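# Unhook the loaded sealant gun and set it on the table

## Task

Lift the sealant gun, cartridge fitted, off both hooks and set it down on the table. The cartridge must stay seated. The gun must end up resting on the table on its own, away from the rack and not leaning on any other object. It must never drop more than a few centimetres. Then report that the job is finished.

## Robot and tools

Robot: two arms, left_arm and right_arm, in a physics simulation. Both share one scene frame: origin at table-top height, halfway between the nominal arm bases, +x reaching out over the table, +z up, and left_arm on the +y side. Arm names do not match image left or right. Calibrated bases: left_arm at (+0.046, +0.230, 0) m, right_arm at (+0.043, -0.270, 0) m, each turned slightly about z. Reported hand positions and orientations may be off by a few centimetres, more when the arm is stretched out.

Gripper: fingers point along the gripper's +z axis and close along its y axis. end_effector_position is the point between the pads, about 1 cm short of the fingertips. Results give end_effector_position (m) and end_effector_quat_wxyz in the scene frame.

Row layout, shared by execute_actions and move: one flat list of 14 numbers covering both arms, each in [-1, 1]. The first seven are left_arm: dx, dy, dz, rx, ry, rz, opening. The last seven are the same for right_arm. Always send all 14, even when one arm is idle. dx..rz are offsets, not poses: they are measured from that arm's Hand target as it stood when the call began, along that Hand target's own axes. 1.0 equals 0.6 m of travel or 180 degrees of turn; rx, ry, rz form a single rotation vector. Opening is absolute, not an offset: +1 fully open (0.093 m), -1 closed. An idle arm gets six zeros, but its opening must still be its present command, since 0 is a real half-open command.

execute_actions(actions, cameras): actions is a list of actions; each action is a list of up to 15 rows, one per 1/30 s step. Every row in an action is counted from the action's starting Hand target, not from the row before; a short action repeats its last row until step 15. Repeating an offset in a new call moves the arm further. Images come back only for an empty actions list or when cameras names them (["all"], names, or []).

move(target, speed, blend, opening_speed, grip_force, blocking, cameras): drives grippers in straight lines toward one 14-number row, or through a list of up to 15 rows; all rows are offsets from the same starting Hand targets. speed is path top speed in m/s, 0.002 to 2.9 (default 0.25), turning limited to twice that in rad/s; one value or one per leg. blend in metres rounds corners of a list (0 stops at each). opening_speed (0.2 or more, per second on the -1..+1 scale) ramps the fingers. grip_force sets a per-pad limit of roughly 10 to 50 N, one value or one per arm; it persists, and lower values close slowly. Paths ignore obstacles and the other arm; grippers lag and can overshoot at speed, and all stop after 10 s. Avoid routes near an arm's own base. The result adds a move: line, e.g. done (within 10 mm and 2 degrees), off_target, moving, held, fault, plus limits such as paced or held. done says nothing about contact.

wait(seconds): lets time pass, 0 to 3600 s, sending nothing new; a running move continues. stop(): brakes a running move. zoom_image(camera, region): closer look at [x0, y0, x1, y1] pixels (at most 504 by 504) of the newest image from cam_high, cam_low, cam_left_wrist or cam_right_wrist. finished_scene(scene): ends the scene for good; call it with 1 when the gun lies on the table.

Control notes: each step the commanded orientation is clipped to within 40 degrees of the measured one. Hand target is the last command after clipping; the gripper often settles short of it, and friction or weight may leave it low or tilted. Check the pose after each move and correct tilt or shortfall with a further offset. An arm blocked by something keeps pushing until commanded back past its gripper.

Grip readings: grip_measured runs +1 open to -1 closed; pads meet near -0.94, and an object of width w mm reads about -0.94 + 0.0208*w. To hold a rigid piece firmly, command around 0.41 below that reading and keep sending it; to release, send well above it. A reading below -0.94 does not prove nothing is held. Joint positions end with the finger gap in metres. Joint torques are noisy and offset.

Cameras: cam_high and cam_low are fixed (504x504); cam_left_wrist and cam_right_wrist ride on the wrists (896x504). Calibration gives intrinsics and T_world_to_cam for projecting scene points.

Avoid: letting the gun fall or be released while moving; knocking the rack, table or gun hard; arms or grippers colliding or one gripper closing on the other; pulling on wrist camera cables; leaving anything off the table. Any arm stop costs. Occasionally a loose object gets nudged. Motors heat when holding loads, stretching or pushing into things: MOTOR HOT shows at 75 °C, at 90 °C the arm folds and idles for the rest of the scene, at 100 °C it goes limp. Joint limits (rad): waist -2.618..3.054, shoulder 0..3.142, elbow 0..3.142 (straight 2.901), wrist pitch and yaw ±1.571, wrist roll ±2.094.

Each tool is called as name(argument=value, ...) on one line, values as JSON.

## Session

execute_actions(actions=[])

Scene clock: 0.00 s.
left_arm: end_effector_position=(+0.4352, +0.2075, +0.0977) grip_measured=+1.000 end_effector_quat_wxyz=(+0.585, +0.017, +0.811, +0.019) | right_arm: end_effector_position=(+0.4149, -0.3103, +0.0749) grip_measured=+1.000 end_effector_quat_wxyz=(+0.540, +0.094, +0.825, -0.139)
Joint positions: left_arm=[-0.053 1.538 0.36 0.856 -0.112 0.017 0.093] | right_arm=[0.101 1.563 0.35 0.789 0.402 0.035 0.093]
Joint velocities: within noise
Joint torques (N m): no reading
Motor temperatures (°C): left_arm=[26 31 29 36 28 26 25] | right_arm=[24 30 32 35 27 25 26]
Heat: left arm: 36 °C; right arm: 35 °C.
Hand target: left_arm +0.4386, +0.2071, +0.1055; +0.595, +0.016, +0.803, +0.018 | right_arm +0.4174, -0.3101, +0.0792; +0.545, +0.095, +0.821, -0.138
Tool commands: left_gripper/opening=+1.0 right_gripper/opening=+1.0

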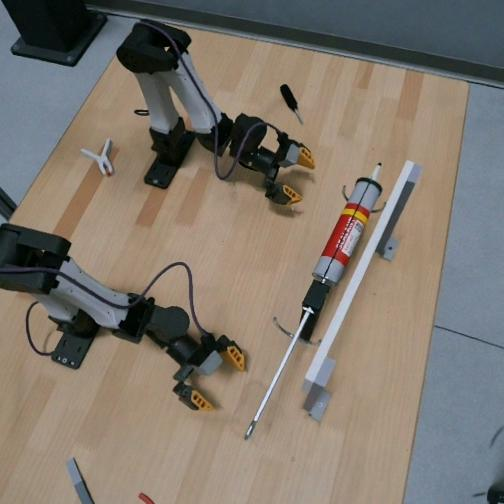

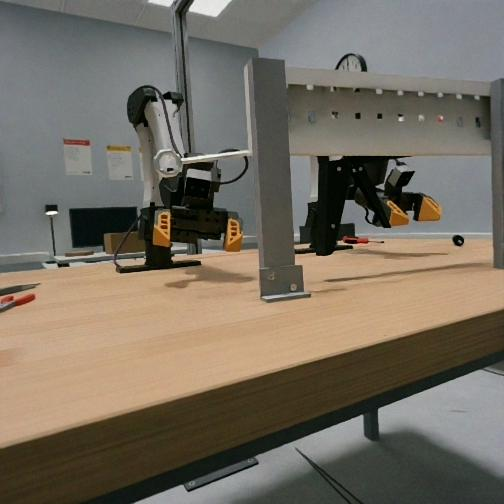

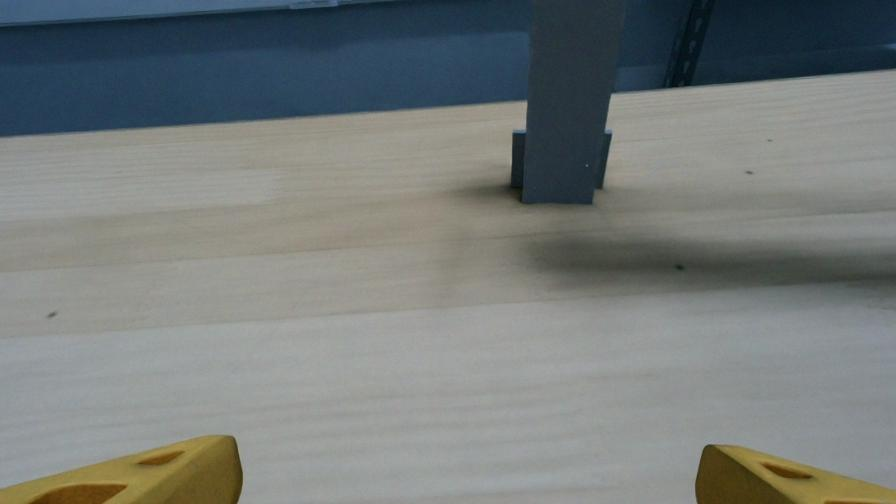

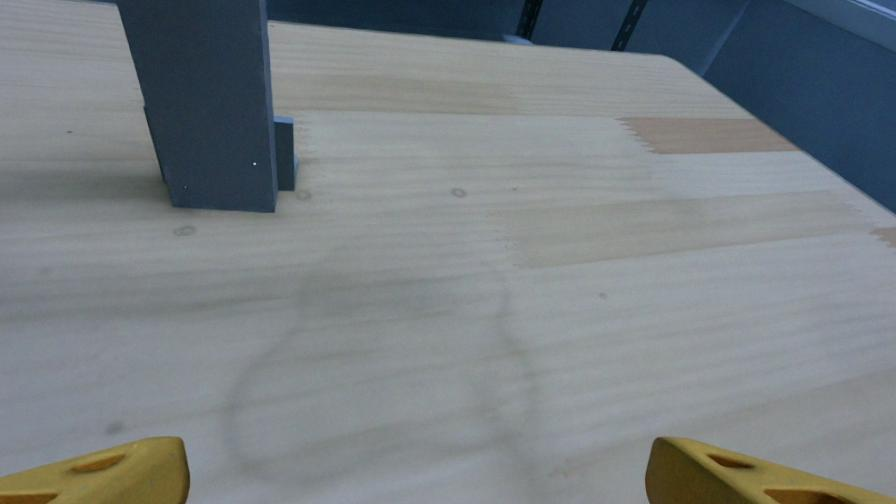

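zoom_image(camera="cam_high", region=[220, 130, 450, 450])

zoom_image(camera="cam_low", region=[120, 40, 504, 310])

Scaled by 1.575 from the camera's image (finer frame: 720x720).

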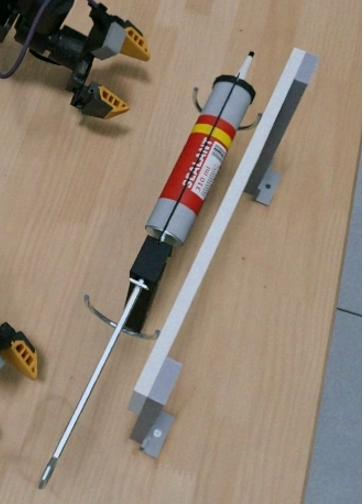

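Scaled by 1.312 from the camera's image (finer frame: 720x720).

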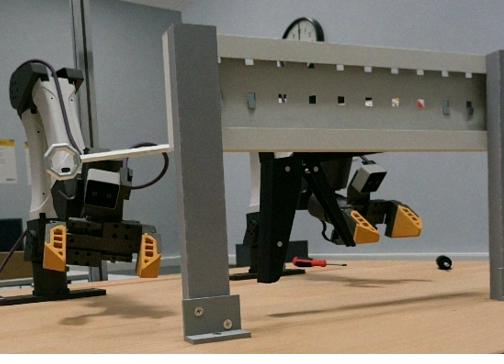

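move(target=[-0.27,0,-0.257,0,0.14,0,1,-0.286,-0.039,-0.267,-0.1525,0.1005,-0.0493,1], cameras=["all"])

Scene clock: 8.27 s.
left_arm: end_effector_position=(+0.3360, +0.1976, +0.2942) grip_measured=+1.000 end_effector_quat_wxyz=(+0.394, +0.017, +0.919, +0.019) | right_arm: end_effector_position=(+0.3354, -0.2811, +0.2893) grip_measured=+1.000 end_effector_quat_wxyz=(+0.395, -0.073, +0.915, +0.032)
Joint positions: left_arm=[-0.158 1.077 1.315 -1.011 -0.174 -0.101 0.093] | right_arm=[-0.143 1.079 1.293 -0.998 -0.242 -0.232 0.093]
Joint torques (N m): left_arm=[-0.34 -2.29 9.91 1.59 -0.18 -0.21] | right_arm=[-0.21 -1.29 9.11 1.85 -0.29 -0.16]
Heat: left arm: 39 °C; right arm: 36 °C.
Hand target: left_arm +0.3383, +0.1978, +0.3053; +0.406, +0.012, +0.914, +0.021 | right_arm +0.3375, -0.2801, +0.2991; +0.405, -0.079, +0.910, +0.035
Off the commanded pose: left_arm 0.011 m, 2 deg | right_arm 0.010 m, 2 deg.
move: off_target (left_arm)
cam_left_wrist: T_world_to_cam=[[0.00485, -0.99754, -0.06998, 0.21802], [-0.90836, 0.02487, -0.41745, 0.46589], [0.41816, 0.06559, -0.906, 0.19902]] pos_world=[0.33892, 0.19284, 0.39005]
cam_right_wrist: T_world_to_cam=[[0.15372, -0.98736, 0.03863, -0.34242], [-0.92768, -0.15768, -0.33845, 0.4009], [0.34027, 0.01619, -0.94019, 0.25088]] pos_world=[0.33918, -0.27894, 0.38479]

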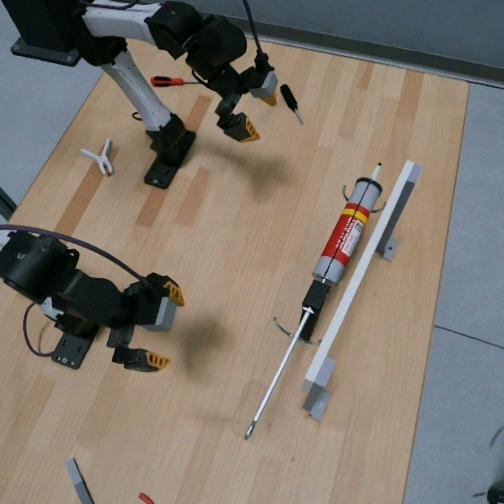

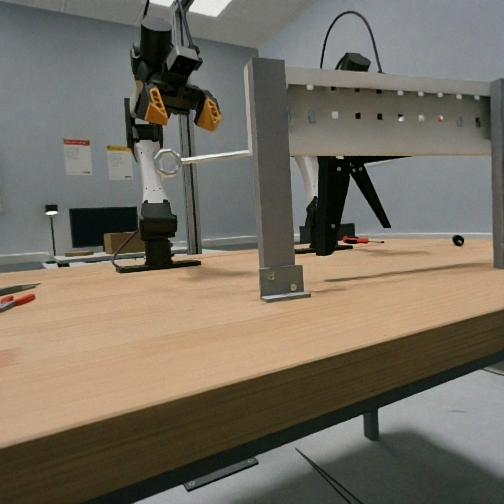

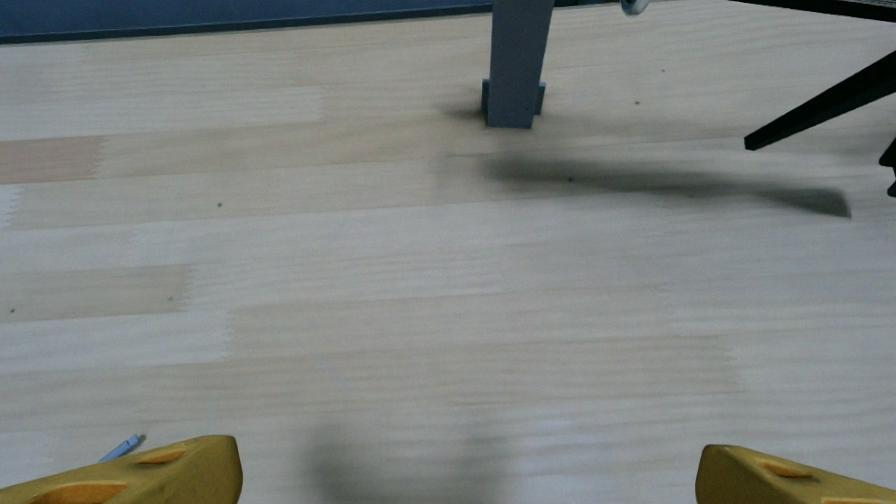

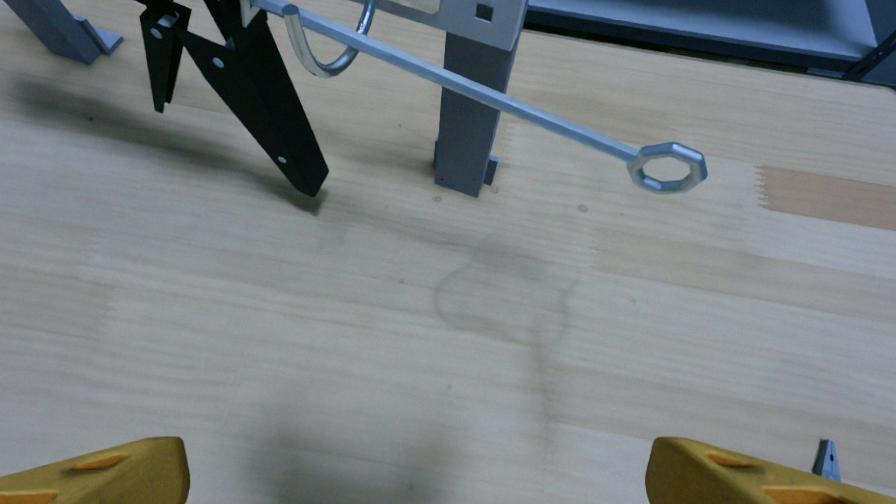

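move(target=[-0.05,-0.12,0,0,-0.24,0,1,-0.05,0.05,0,0,-0.24,0,1], cameras=["all"])

Scene clock: 11.27 s.
left_arm: end_effector_position=(+0.3573, +0.1244, +0.3244) grip_measured=+1.000 end_effector_quat_wxyz=(+0.710, +0.022, +0.704, +0.012) | right_arm: end_effector_position=(+0.3498, -0.2464, +0.3231) grip_measured=+1.000 end_effector_quat_wxyz=(+0.709, -0.066, +0.699, +0.062)
Joint positions: left_arm=[-0.572 0.872 0.658 0.224 -0.61 0.055 0.093] | right_arm=[-0.013 0.7 0.604 0.11 -0.226 -0.004 0.093]
Joint torques (N m): left_arm=[-0.08 -1.55 7.31 2.16 -0.08 -0.08] | right_arm=[0.65 0.47 6.04 2.58 0.18 0.01]
Heat: left arm: 40 °C; right arm: 37 °C.
Hand target: left_arm +0.3581, +0.1247, +0.3239; +0.713, +0.019, +0.700, +0.016 | right_arm +0.3521, -0.2472, +0.3215; +0.712, -0.060, +0.697, +0.061
Off the commanded pose: left_arm 0.001 m, 1 deg | right_arm 0.003 m, 1 deg.
move: done
cam_left_wrist: T_world_to_cam=[[0.01596, -0.9986, -0.05045, 0.13682], [-0.36213, 0.04126, -0.93121, 0.46903], [0.93199, 0.03314, -0.36096, -0.13411]] pos_world=[0.29265, 0.12172, 0.39526]
cam_right_wrist: T_world_to_cam=[[0.14906, -0.98828, 0.03302, -0.30855], [-0.43137, -0.09504, -0.89716, 0.45343], [0.88978, 0.11948, -0.44048, -0.05102]] pos_world=[0.28699, -0.25574, 0.39452]

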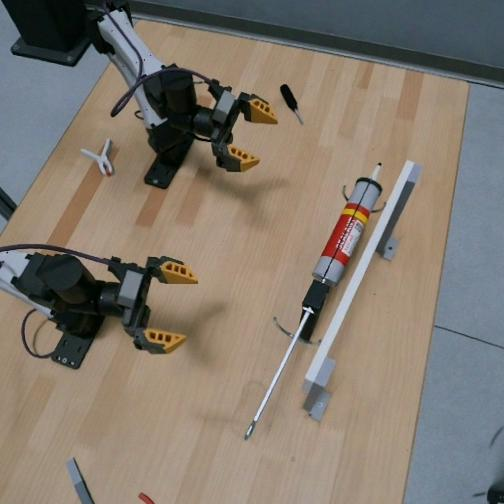

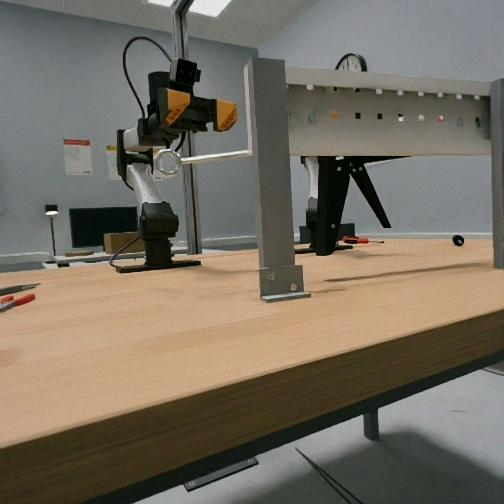

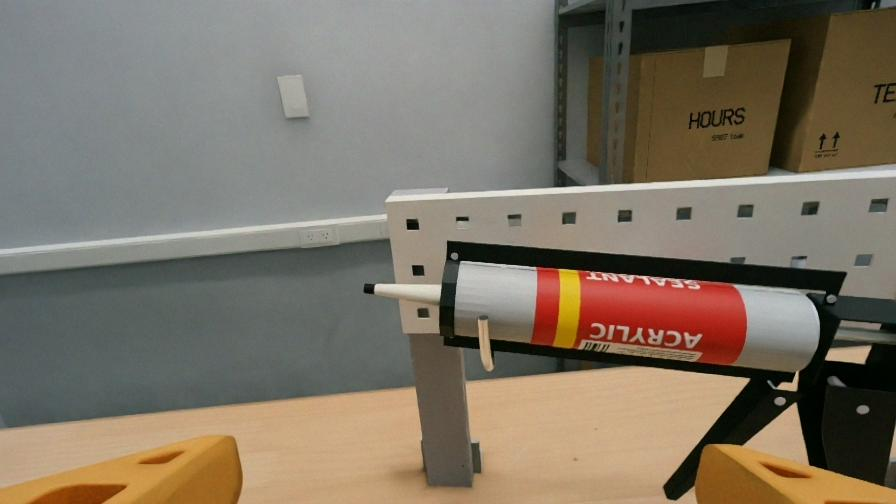

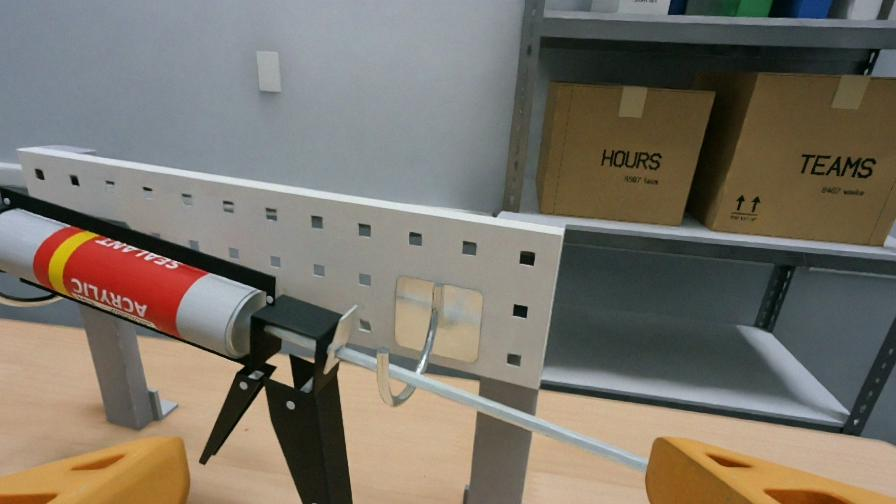

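zoom_image(camera="cam_left_wrist", region=[392, 200, 896, 504])

zoom_image(camera="cam_right_wrist", region=[0, 150, 504, 504])

Scaled by 1.000.

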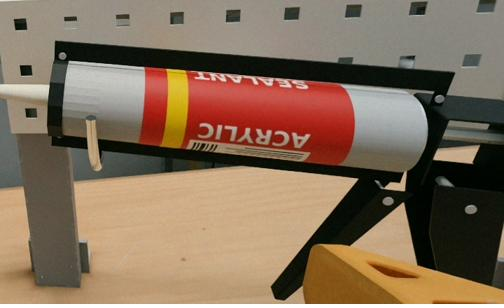

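Scaled by 1.000.

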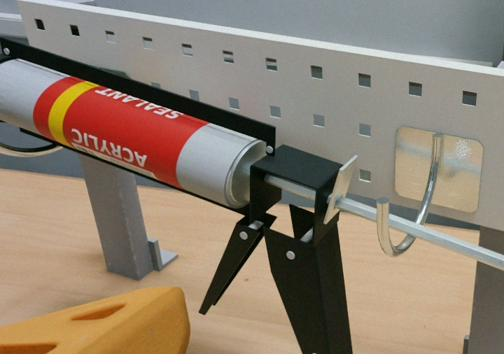

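move(target=[0.1433,-0.0313,0.154,0.0456,0.0475,-0.4812,1,0.1497,0.3513,0.1847,0.0927,-0.0916,0.5257,1], cameras=["all"])

Scene clock: 25.93 s.
left_arm: end_effector_position=(+0.4514, +0.1088, +0.2409) grip_measured=+1.000 end_effector_quat_wxyz=(+0.477, -0.423, +0.570, -0.518) | right_arm: end_effector_position=(+0.4257, -0.0211, +0.2245) grip_measured=+1.000 end_effector_quat_wxyz=(+0.522, +0.559, +0.440, +0.471)
Joint positions: left_arm=[-0.305 1.364 0.586 0.771 -0.17 -1.467 0.093] | right_arm=[0.939 1.769 0.92 0.824 1.078 1.659 0.093]
Joint torques (N m): left_arm=[0.68 -4.88 6.63 2.24 0.2 -0.08] | right_arm=[0.42 -6.24 8.72 1.84 0.28 -0.02]
Motor temperatures (°C): left_arm=[26 32 32 44 27 25 24] | right_arm=[24 30 34 38 27 24 26]
Heat: left arm: 44 °C; right arm: 38 °C.
Hand target: left_arm +0.4520, +0.1097, +0.2388; +0.478, -0.421, +0.568, -0.521 | right_arm +0.4269, -0.0202, +0.2340; +0.521, +0.568, +0.421, +0.478
Off the commanded pose: left_arm 0.002 m, 0 deg | right_arm 0.010 m, 3 deg.
move: off_target (right_arm)
cam_left_wrist: T_world_to_cam=[[0.01662, -0.11214, 0.99355, -0.23257], [-0.5368, -0.83934, -0.08576, 0.39694], [0.84354, -0.53192, -0.07414, -0.21915]] pos_world=[0.4018, 0.19051, 0.24887]
cam_right_wrist: T_world_to_cam=[[-0.03488, 0.04778, -0.99825, 0.23771], [-0.29496, 0.95387, 0.05596, 0.16922], [0.95487, 0.2964, -0.01918, -0.30761]] pos_world=[0.35193, -0.0816, 0.22193]

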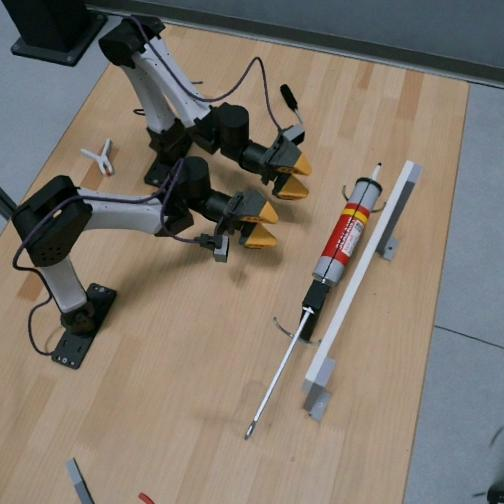

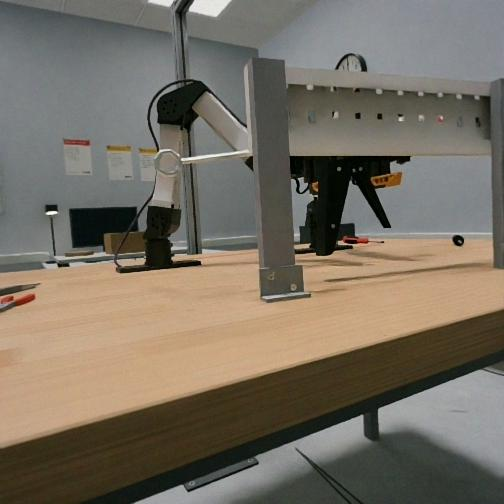

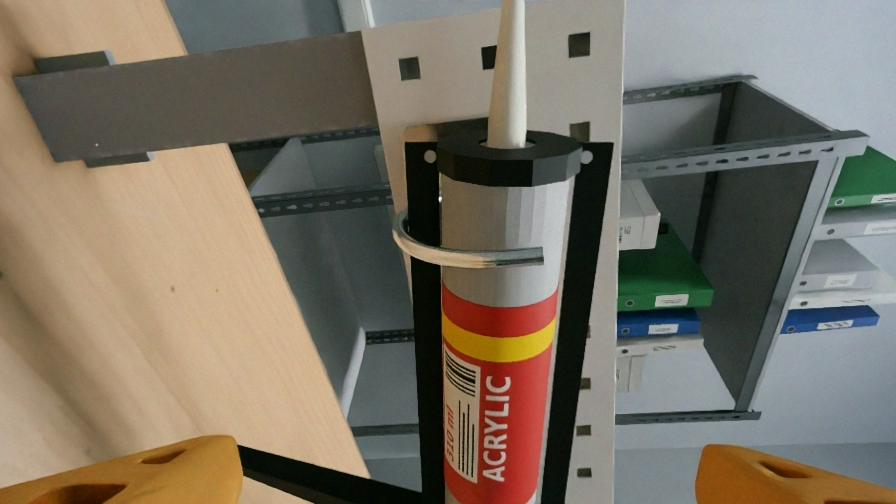

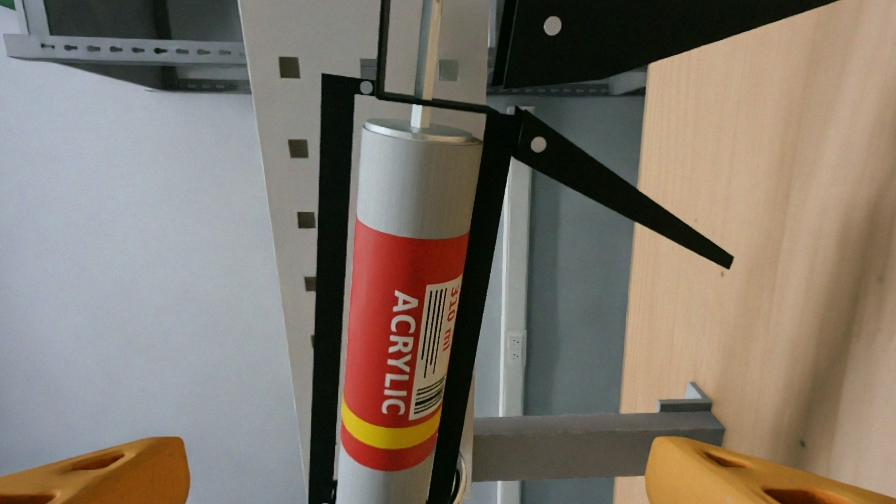

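move(target=[0,-0.037,0.083,0,0,0,1,0,0.032,0.083,0,-0.006,0.025,1], cameras=["cam_left_wrist","cam_right_wrist"])

Scene clock: 28.97 s.
left_arm: end_effector_position=(+0.4948, +0.0988, +0.2520) grip_measured=+1.000 end_effector_quat_wxyz=(+0.475, -0.425, +0.573, -0.515) | right_arm: end_effector_position=(+0.4721, -0.0367, +0.2466) grip_measured=+1.000 end_effector_quat_wxyz=(+0.511, +0.587, +0.402, +0.483)
Joint positions: left_arm=[-0.286 1.514 0.774 0.723 -0.152 -1.467 0.093] | right_arm=[0.825 1.808 1.072 0.715 1.008 1.745 0.093]
Joint torques (N m): left_arm=[0.69 -6.5 10.21 1.97 0.2 -0.07] | right_arm=[0.34 -6.38 9.29 1.84 -0.02 0]
Heat: left arm: 44 °C; right arm: 38 °C.
Hand target: left_arm +0.5005, +0.0981, +0.2609; +0.478, -0.421, +0.568, -0.521 | right_arm +0.4753, -0.0315, +0.2530; +0.506, +0.589, +0.393, +0.493
Off the commanded pose: left_arm 0.011 m, 1 deg | right_arm 0.009 m, 2 deg.
move: off_target (left_arm)
cam_left_wrist: T_world_to_cam=[[0.02606, -0.11491, 0.99303, -0.2498], [-0.53726, -0.83932, -0.08302, 0.41235], [0.84302, -0.53135, -0.08361, -0.2576]] pos_world=[0.44521, 0.18051, 0.26076]
cam_right_wrist: T_world_to_cam=[[-0.0137, 0.13568, -0.99066, 0.25357], [-0.25442, 0.95767, 0.13468, 0.1582], [0.967, 0.25389, 0.0214, -0.36412]] pos_world=[0.39582, -0.09346, 0.23768]

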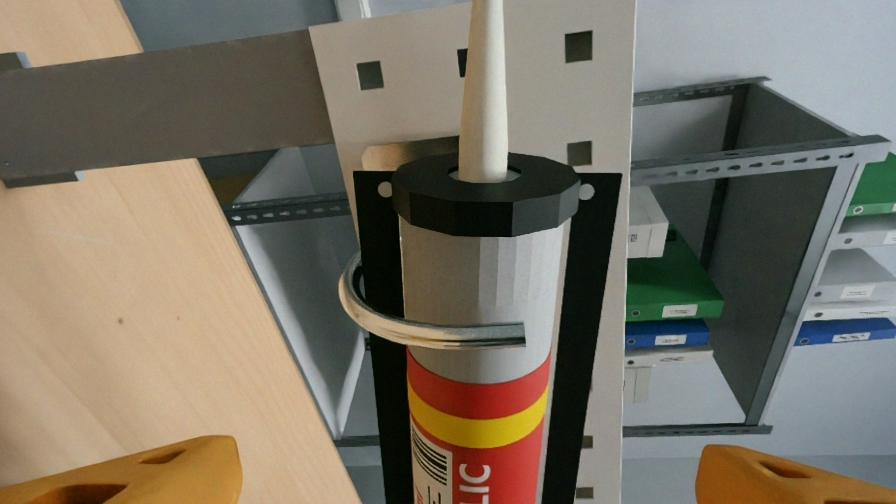

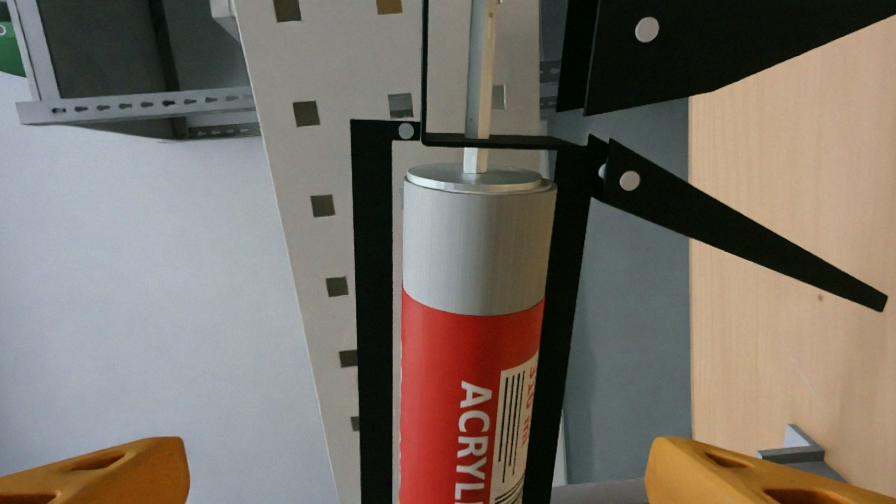

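move(target=[0.042,-0.0133,0.05,0,0,0,1,0.008,-0.015,0.05,0,0,0,1], cameras=["all"], speed=0.12)

Scene clock: 33.30 s.
left_arm: end_effector_position=(+0.5193, +0.0678, +0.2575) grip_measured=+1.000 end_effector_quat_wxyz=(+0.470, -0.419, +0.577, -0.520) | right_arm: end_effector_position=(+0.5017, -0.0351, +0.2388) grip_measured=+1.000 end_effector_quat_wxyz=(+0.510, +0.587, +0.404, +0.482)
Joint positions: left_arm=[-0.339 1.63 0.915 0.698 -0.185 -1.467 0.093] | right_arm=[0.774 1.897 1.158 0.714 0.954 1.745 0.093]
Joint torques (N m): left_arm=[-0.12 -7.46 10.52 1.92 -0.19 -0.07] | right_arm=[0.25 -6.63 8.85 1.93 -0.02 0.06]
Heat: left arm: 44 °C; right arm: 37 °C.
Hand target: left_arm +0.5250, +0.0668, +0.2662; +0.478, -0.421, +0.568, -0.521 | right_arm +0.5060, -0.0317, +0.2450; +0.506, +0.589, +0.393, +0.493
Off the commanded pose: left_arm 0.010 m, 1 deg | right_arm 0.008 m, 2 deg.
move: done
cam_left_wrist: T_world_to_cam=[[0.02349, -0.11597, 0.99298, -0.258], [-0.55412, -0.82823, -0.08362, 0.40811], [0.8321, -0.54826, -0.08372, -0.28742]] pos_world=[0.47137, 0.1505, 0.26625]
cam_right_wrist: T_world_to_cam=[[-0.01734, 0.13449, -0.99076, 0.24782], [-0.2569, 0.95705, 0.13441, 0.16657], [0.96628, 0.25686, 0.01796, -0.39164]] pos_world=[0.42553, -0.09215, 0.23018]

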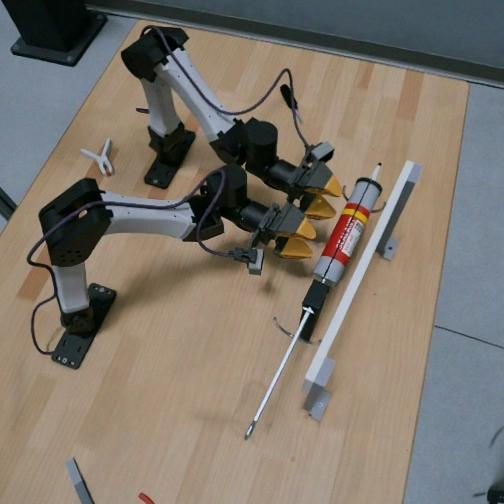

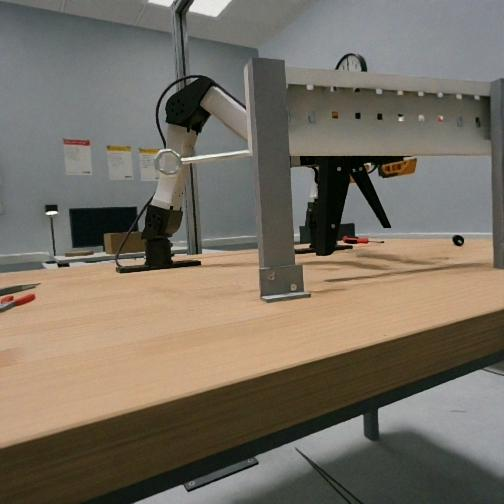

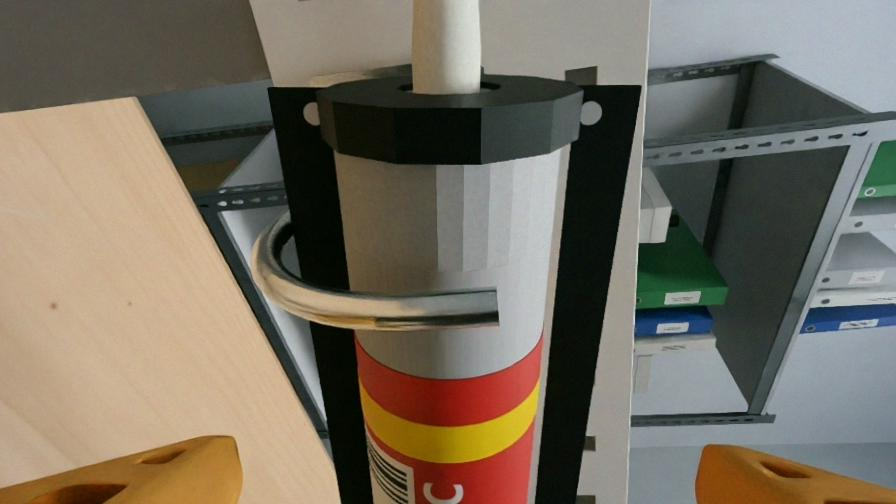

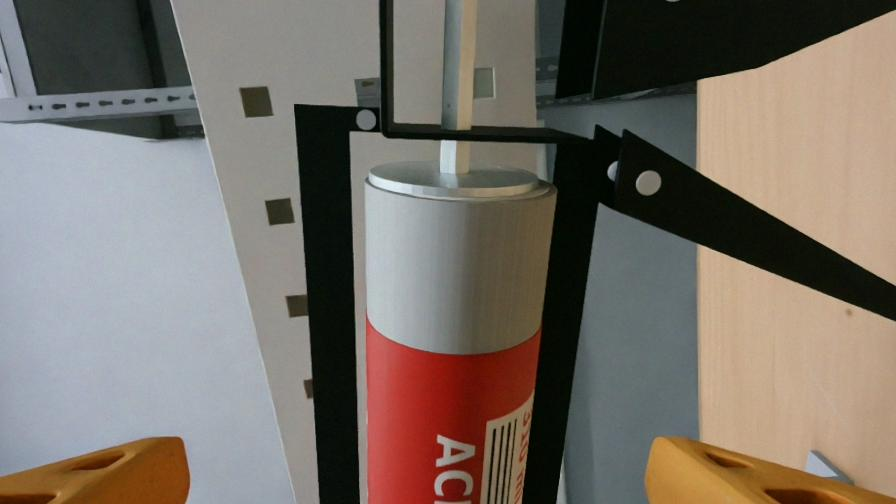

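move(target=[0,0,0.037,0,0,0,1,0,-0.008,0.037,0,0,0,1], cameras=["all"], speed=0.1)

Scene clock: 34.73 s.
left_arm: end_effector_position=(+0.5394, +0.0596, +0.2582) grip_measured=+1.000 end_effector_quat_wxyz=(+0.471, -0.419, +0.576, -0.520) | right_arm: end_effector_position=(+0.5237, -0.0391, +0.2344) grip_measured=+1.000 end_effector_quat_wxyz=(+0.510, +0.587, +0.403, +0.483)
Joint positions: left_arm=[-0.339 1.708 1.004 0.688 -0.185 -1.467 0.093] | right_arm=[0.732 1.952 1.215 0.714 0.912 1.746 0.093]
Joint torques (N m): left_arm=[0.87 -8.18 10.55 1.95 -0.01 -0.08] | right_arm=[0.08 -7.27 9.29 1.92 0.03 0]
Heat: left arm: 44 °C; right arm: 37 °C.
Hand target: left_arm +0.5468, +0.0626, +0.2663; +0.478, -0.421, +0.568, -0.521 | right_arm +0.5279, -0.0353, +0.2402; +0.506, +0.589, +0.393, +0.493
Off the commanded pose: left_arm 0.011 m, 1 deg | right_arm 0.008 m, 2 deg.
move: off_target (left_arm)
cam_left_wrist: T_world_to_cam=[[0.02285, -0.1156, 0.99303, -0.25978], [-0.55342, -0.82868, -0.08373, 0.41226], [0.83259, -0.54765, -0.08291, -0.30913]] pos_world=[0.49147, 0.1423, 0.26686]
cam_right_wrist: T_world_to_cam=[[-0.01641, 0.13687, -0.99045, 0.244], [-0.25621, 0.95694, 0.13648, 0.17566], [0.96648, 0.256, 0.01936, -0.41224]] pos_world=[0.44743, -0.09596, 0.22568]

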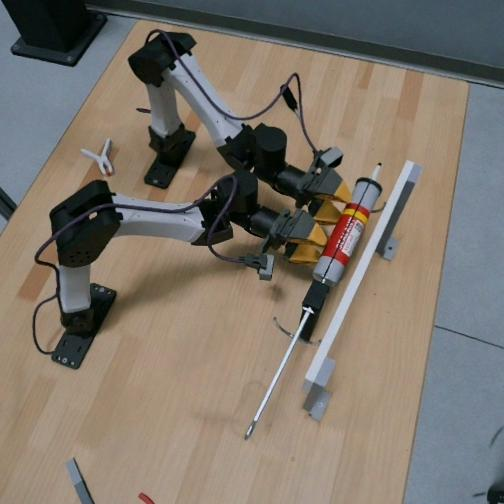

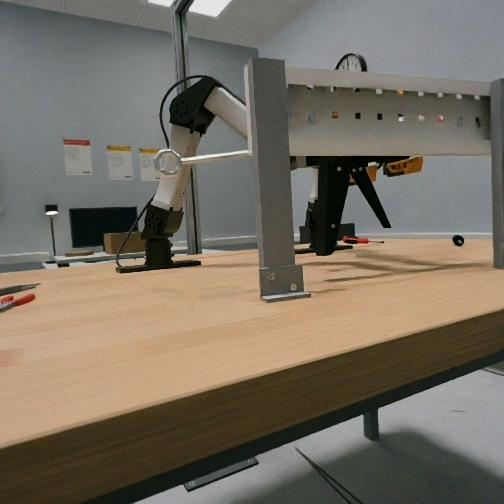

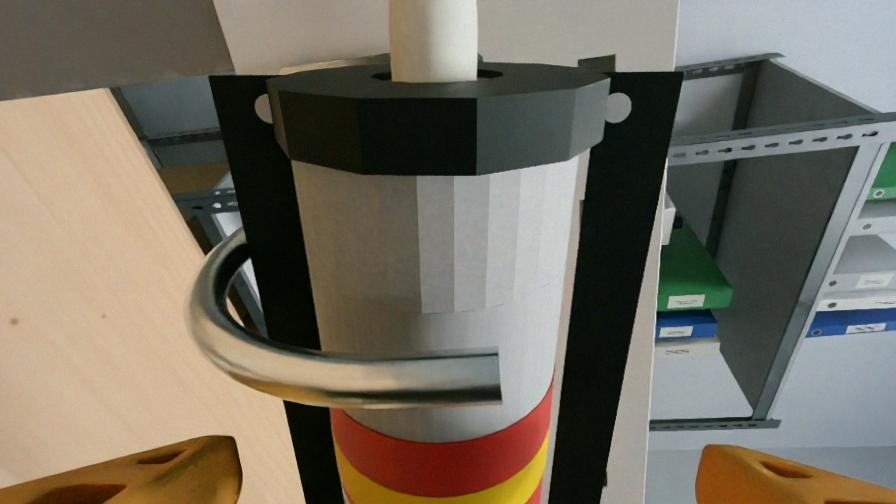

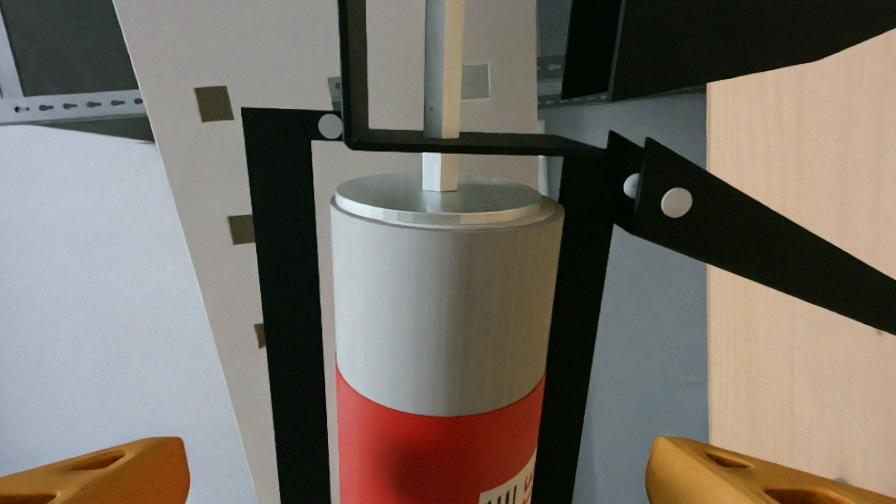

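zoom_image(camera="cam_high", region=[200, 110, 420, 330])

Scaled by 2.291 from the camera's image (finer frame: 720x720).

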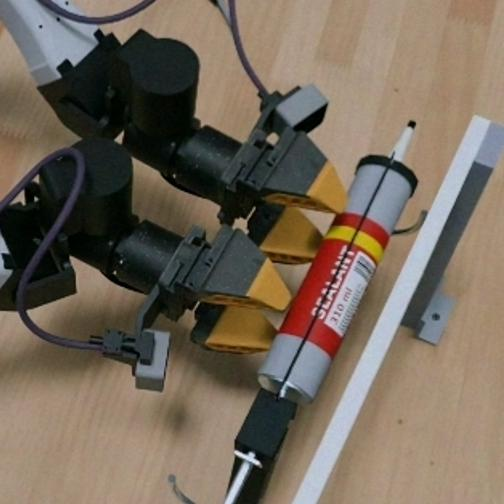

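move(target=[0.030,0.005,0,0,0,0,1,-0.025,-0.003,0,0,0,0,1], cameras=["all"], speed=0.1)

Scene clock: 36.43 s.
left_arm: end_effector_position=(+0.5375, +0.0463, +0.2482) grip_measured=+1.000 end_effector_quat_wxyz=(+0.467, -0.421, +0.583, -0.514) | right_arm: end_effector_position=(+0.5268, -0.0466, +0.2280) grip_measured=+1.000 end_effector_quat_wxyz=(+0.510, +0.587, +0.406, +0.480)
Joint positions: left_arm=[-0.375 1.73 1.007 0.687 -0.219 -1.467 0.093] | right_arm=[0.712 1.952 1.194 0.726 0.891 1.746 0.093]
Joint torques (N m): left_arm=[-0.06 -8.59 10.51 2.14 -0.15 -0.08] | right_arm=[0.1 -9.26 5.15 2.2 0.01 0.02]
Heat: left arm: 44 °C; right arm: 37 °C.
Hand target: left_arm +0.5435, +0.0454, +0.2614; +0.478, -0.421, +0.568, -0.521 | right_arm +0.5249, -0.0494, +0.2358; +0.506, +0.589, +0.393, +0.493
Off the commanded pose: left_arm 0.015 m, 2 deg | right_arm 0.008 m, 2 deg.
move: off_target (left_arm)
cam_left_wrist: T_world_to_cam=[[0.04042, -0.12396, 0.99146, -0.26014], [-0.5562, -0.82712, -0.08073, 0.40004], [0.83006, -0.54819, -0.10238, -0.30944]] pos_world=[0.48987, 0.129, 0.25853]
cam_right_wrist: T_world_to_cam=[[-0.02424, 0.13164, -0.991, 0.24266], [-0.25698, 0.95716, 0.13343, 0.18574], [0.96611, 0.2579, 0.01063, -0.41094]] pos_world=[0.45063, -0.10375, 0.22006]

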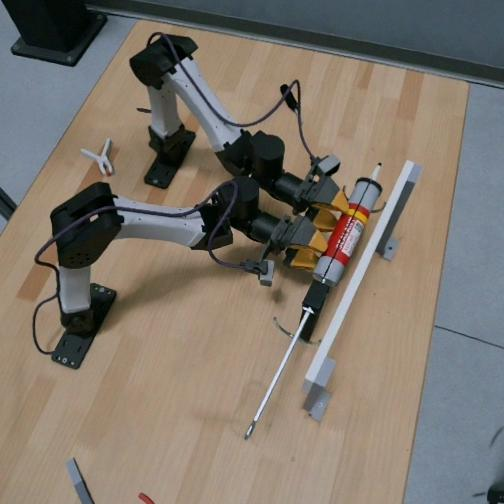

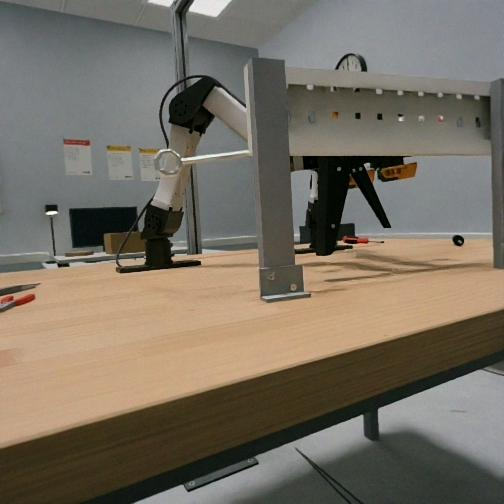

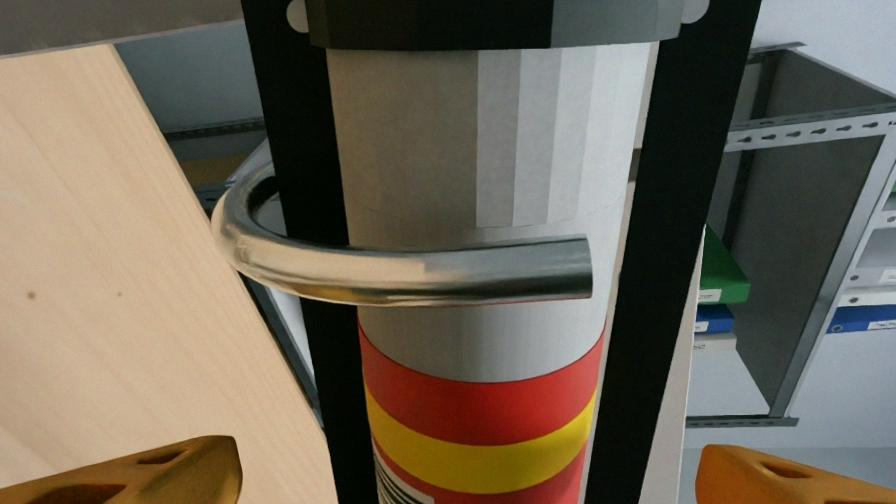

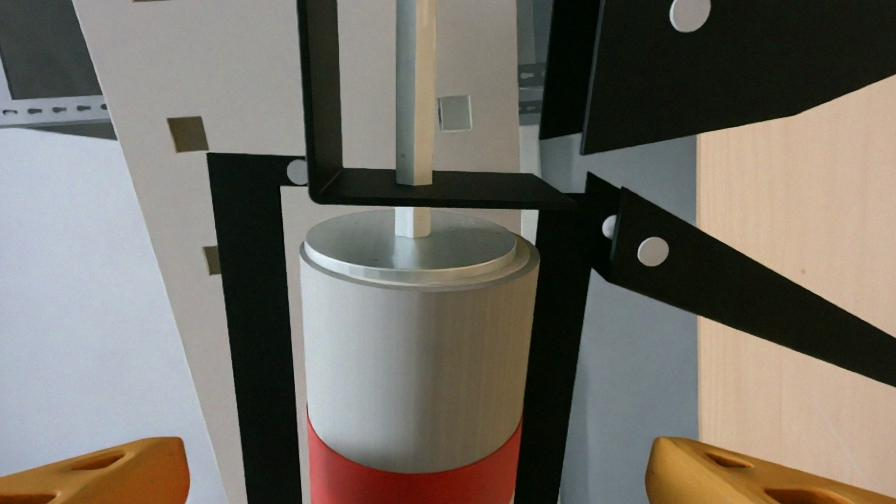

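move(target=[0,-0.012,0.02,0,0,0,1,0,0.009,0.02,0,0,0,1], cameras=["cam_left_wrist","cam_right_wrist"], speed=0.08)

Scene clock: 37.70 s.
left_arm: end_effector_position=(+0.5488, +0.0413, +0.2613) grip_measured=+1.000 end_effector_quat_wxyz=(+0.471, -0.419, +0.576, -0.521) | right_arm: end_effector_position=(+0.5330, -0.0546, +0.2267) grip_measured=+1.000 end_effector_quat_wxyz=(+0.509, +0.588, +0.408, +0.478)
Joint positions: left_arm=[-0.375 1.76 1.077 0.668 -0.22 -1.467 0.093] | right_arm=[0.688 1.952 1.194 0.72 0.867 1.746 0.093]
Joint torques (N m): left_arm=[0.38 -8.75 10.48 1.94 -0.1 -0.06] | right_arm=[0.06 -8.73 9.21 1.94 -0.07 -0.06]
Heat: left arm: 44 °C; right arm: 37 °C.
Hand target: left_arm +0.5551, +0.0424, +0.2686; +0.478, -0.421, +0.568, -0.521 | right_arm +0.5365, -0.0530, +0.2411; +0.506, +0.589, +0.393, +0.493
Off the commanded pose: left_arm 0.010 m, 1 deg | right_arm 0.015 m, 3 deg.
move: off_target (right_arm)
cam_left_wrist: T_world_to_cam=[[0.0213, -0.11514, 0.99312, -0.26439], [-0.55395, -0.82829, -0.08415, 0.40293], [0.83228, -0.54835, -0.08142, -0.32697]] pos_world=[0.50097, 0.124, 0.26986]
cam_right_wrist: T_world_to_cam=[[-0.02941, 0.12857, -0.99126, 0.24533], [-0.25594, 0.95766, 0.13181, 0.19499], [0.96625, 0.25758, 0.00474, -0.41358]] pos_world=[0.45674, -0.11175, 0.21945]

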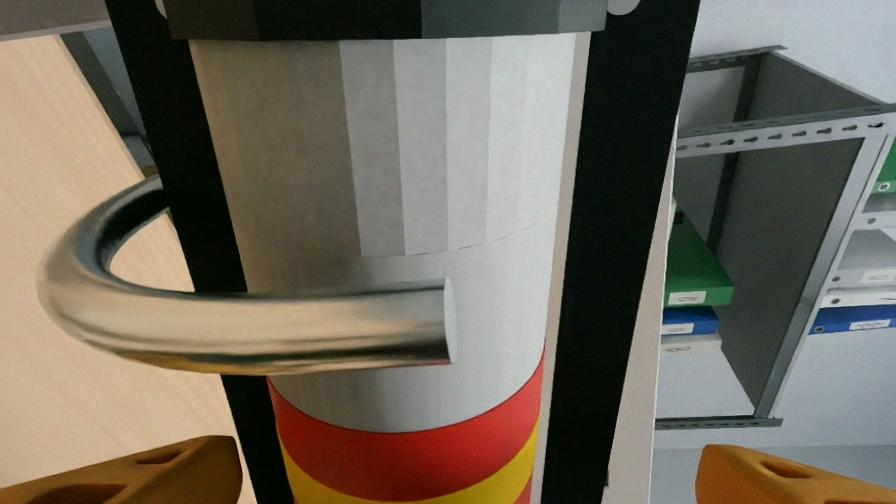

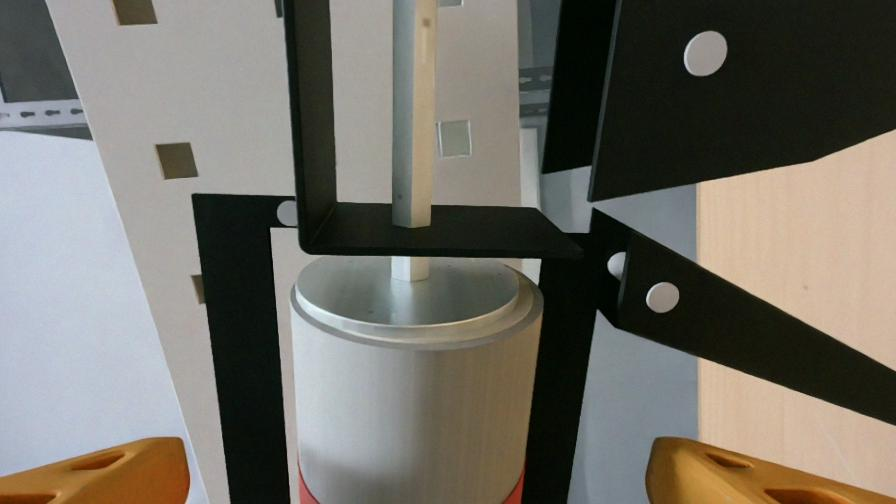

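move(target=[0,0.0075,0,0,0,0,1,0.013,0.01,0.0,0,0,0,1], cameras=["cam_left_wrist","cam_right_wrist"], speed=0.08)

Scene clock: 39.33 s.
left_arm: end_effector_position=(+0.5498, +0.0409, +0.2573) grip_measured=+1.000 end_effector_quat_wxyz=(+0.469, -0.420, +0.579, -0.518) | right_arm: end_effector_position=(+0.5368, -0.0509, +0.2377) grip_measured=+1.000 end_effector_quat_wxyz=(+0.509, +0.587, +0.406, +0.481)
Joint positions: left_arm=[-0.375 1.767 1.077 0.667 -0.22 -1.467 0.093] | right_arm=[0.689 1.952 1.236 0.687 0.866 1.746 0.093]
Joint torques (N m): left_arm=[0.47 -8.81 9.52 2.1 -0.08 -0.07] | right_arm=[0.76 -8.09 8.84 1.9 0.07 -0.05]
Heat: left arm: 44 °C; right arm: 37 °C.
Hand target: left_arm +0.5552, +0.0429, +0.2640; +0.478, -0.421, +0.568, -0.521 | right_arm +0.5379, -0.0465, +0.2484; +0.506, +0.589, +0.393, +0.493
Off the commanded pose: left_arm 0.009 m, 2 deg | right_arm 0.012 m, 2 deg.
move: off_target (right_arm)
cam_left_wrist: T_world_to_cam=[[0.0285, -0.1185, 0.99255, -0.26413], [-0.55458, -0.82799, -0.08293, 0.40274], [0.83164, -0.54809, -0.08931, -0.32597]] pos_world=[0.50197, 0.1235, 0.26645]
cam_right_wrist: T_world_to_cam=[[-0.02214, 0.13432, -0.99069, 0.25204], [-0.25842, 0.95649, 0.13546, 0.1913], [0.96578, 0.25901, 0.01354, -0.41999]] pos_world=[0.46063, -0.10805, 0.22947]

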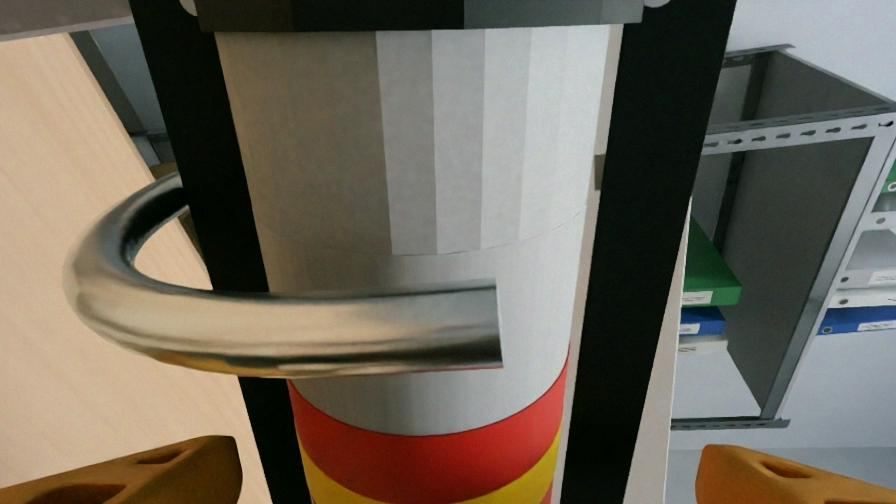

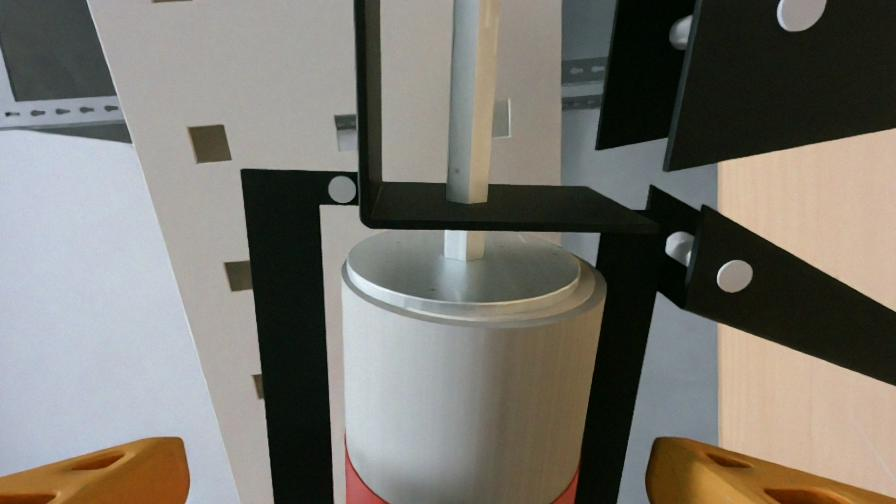

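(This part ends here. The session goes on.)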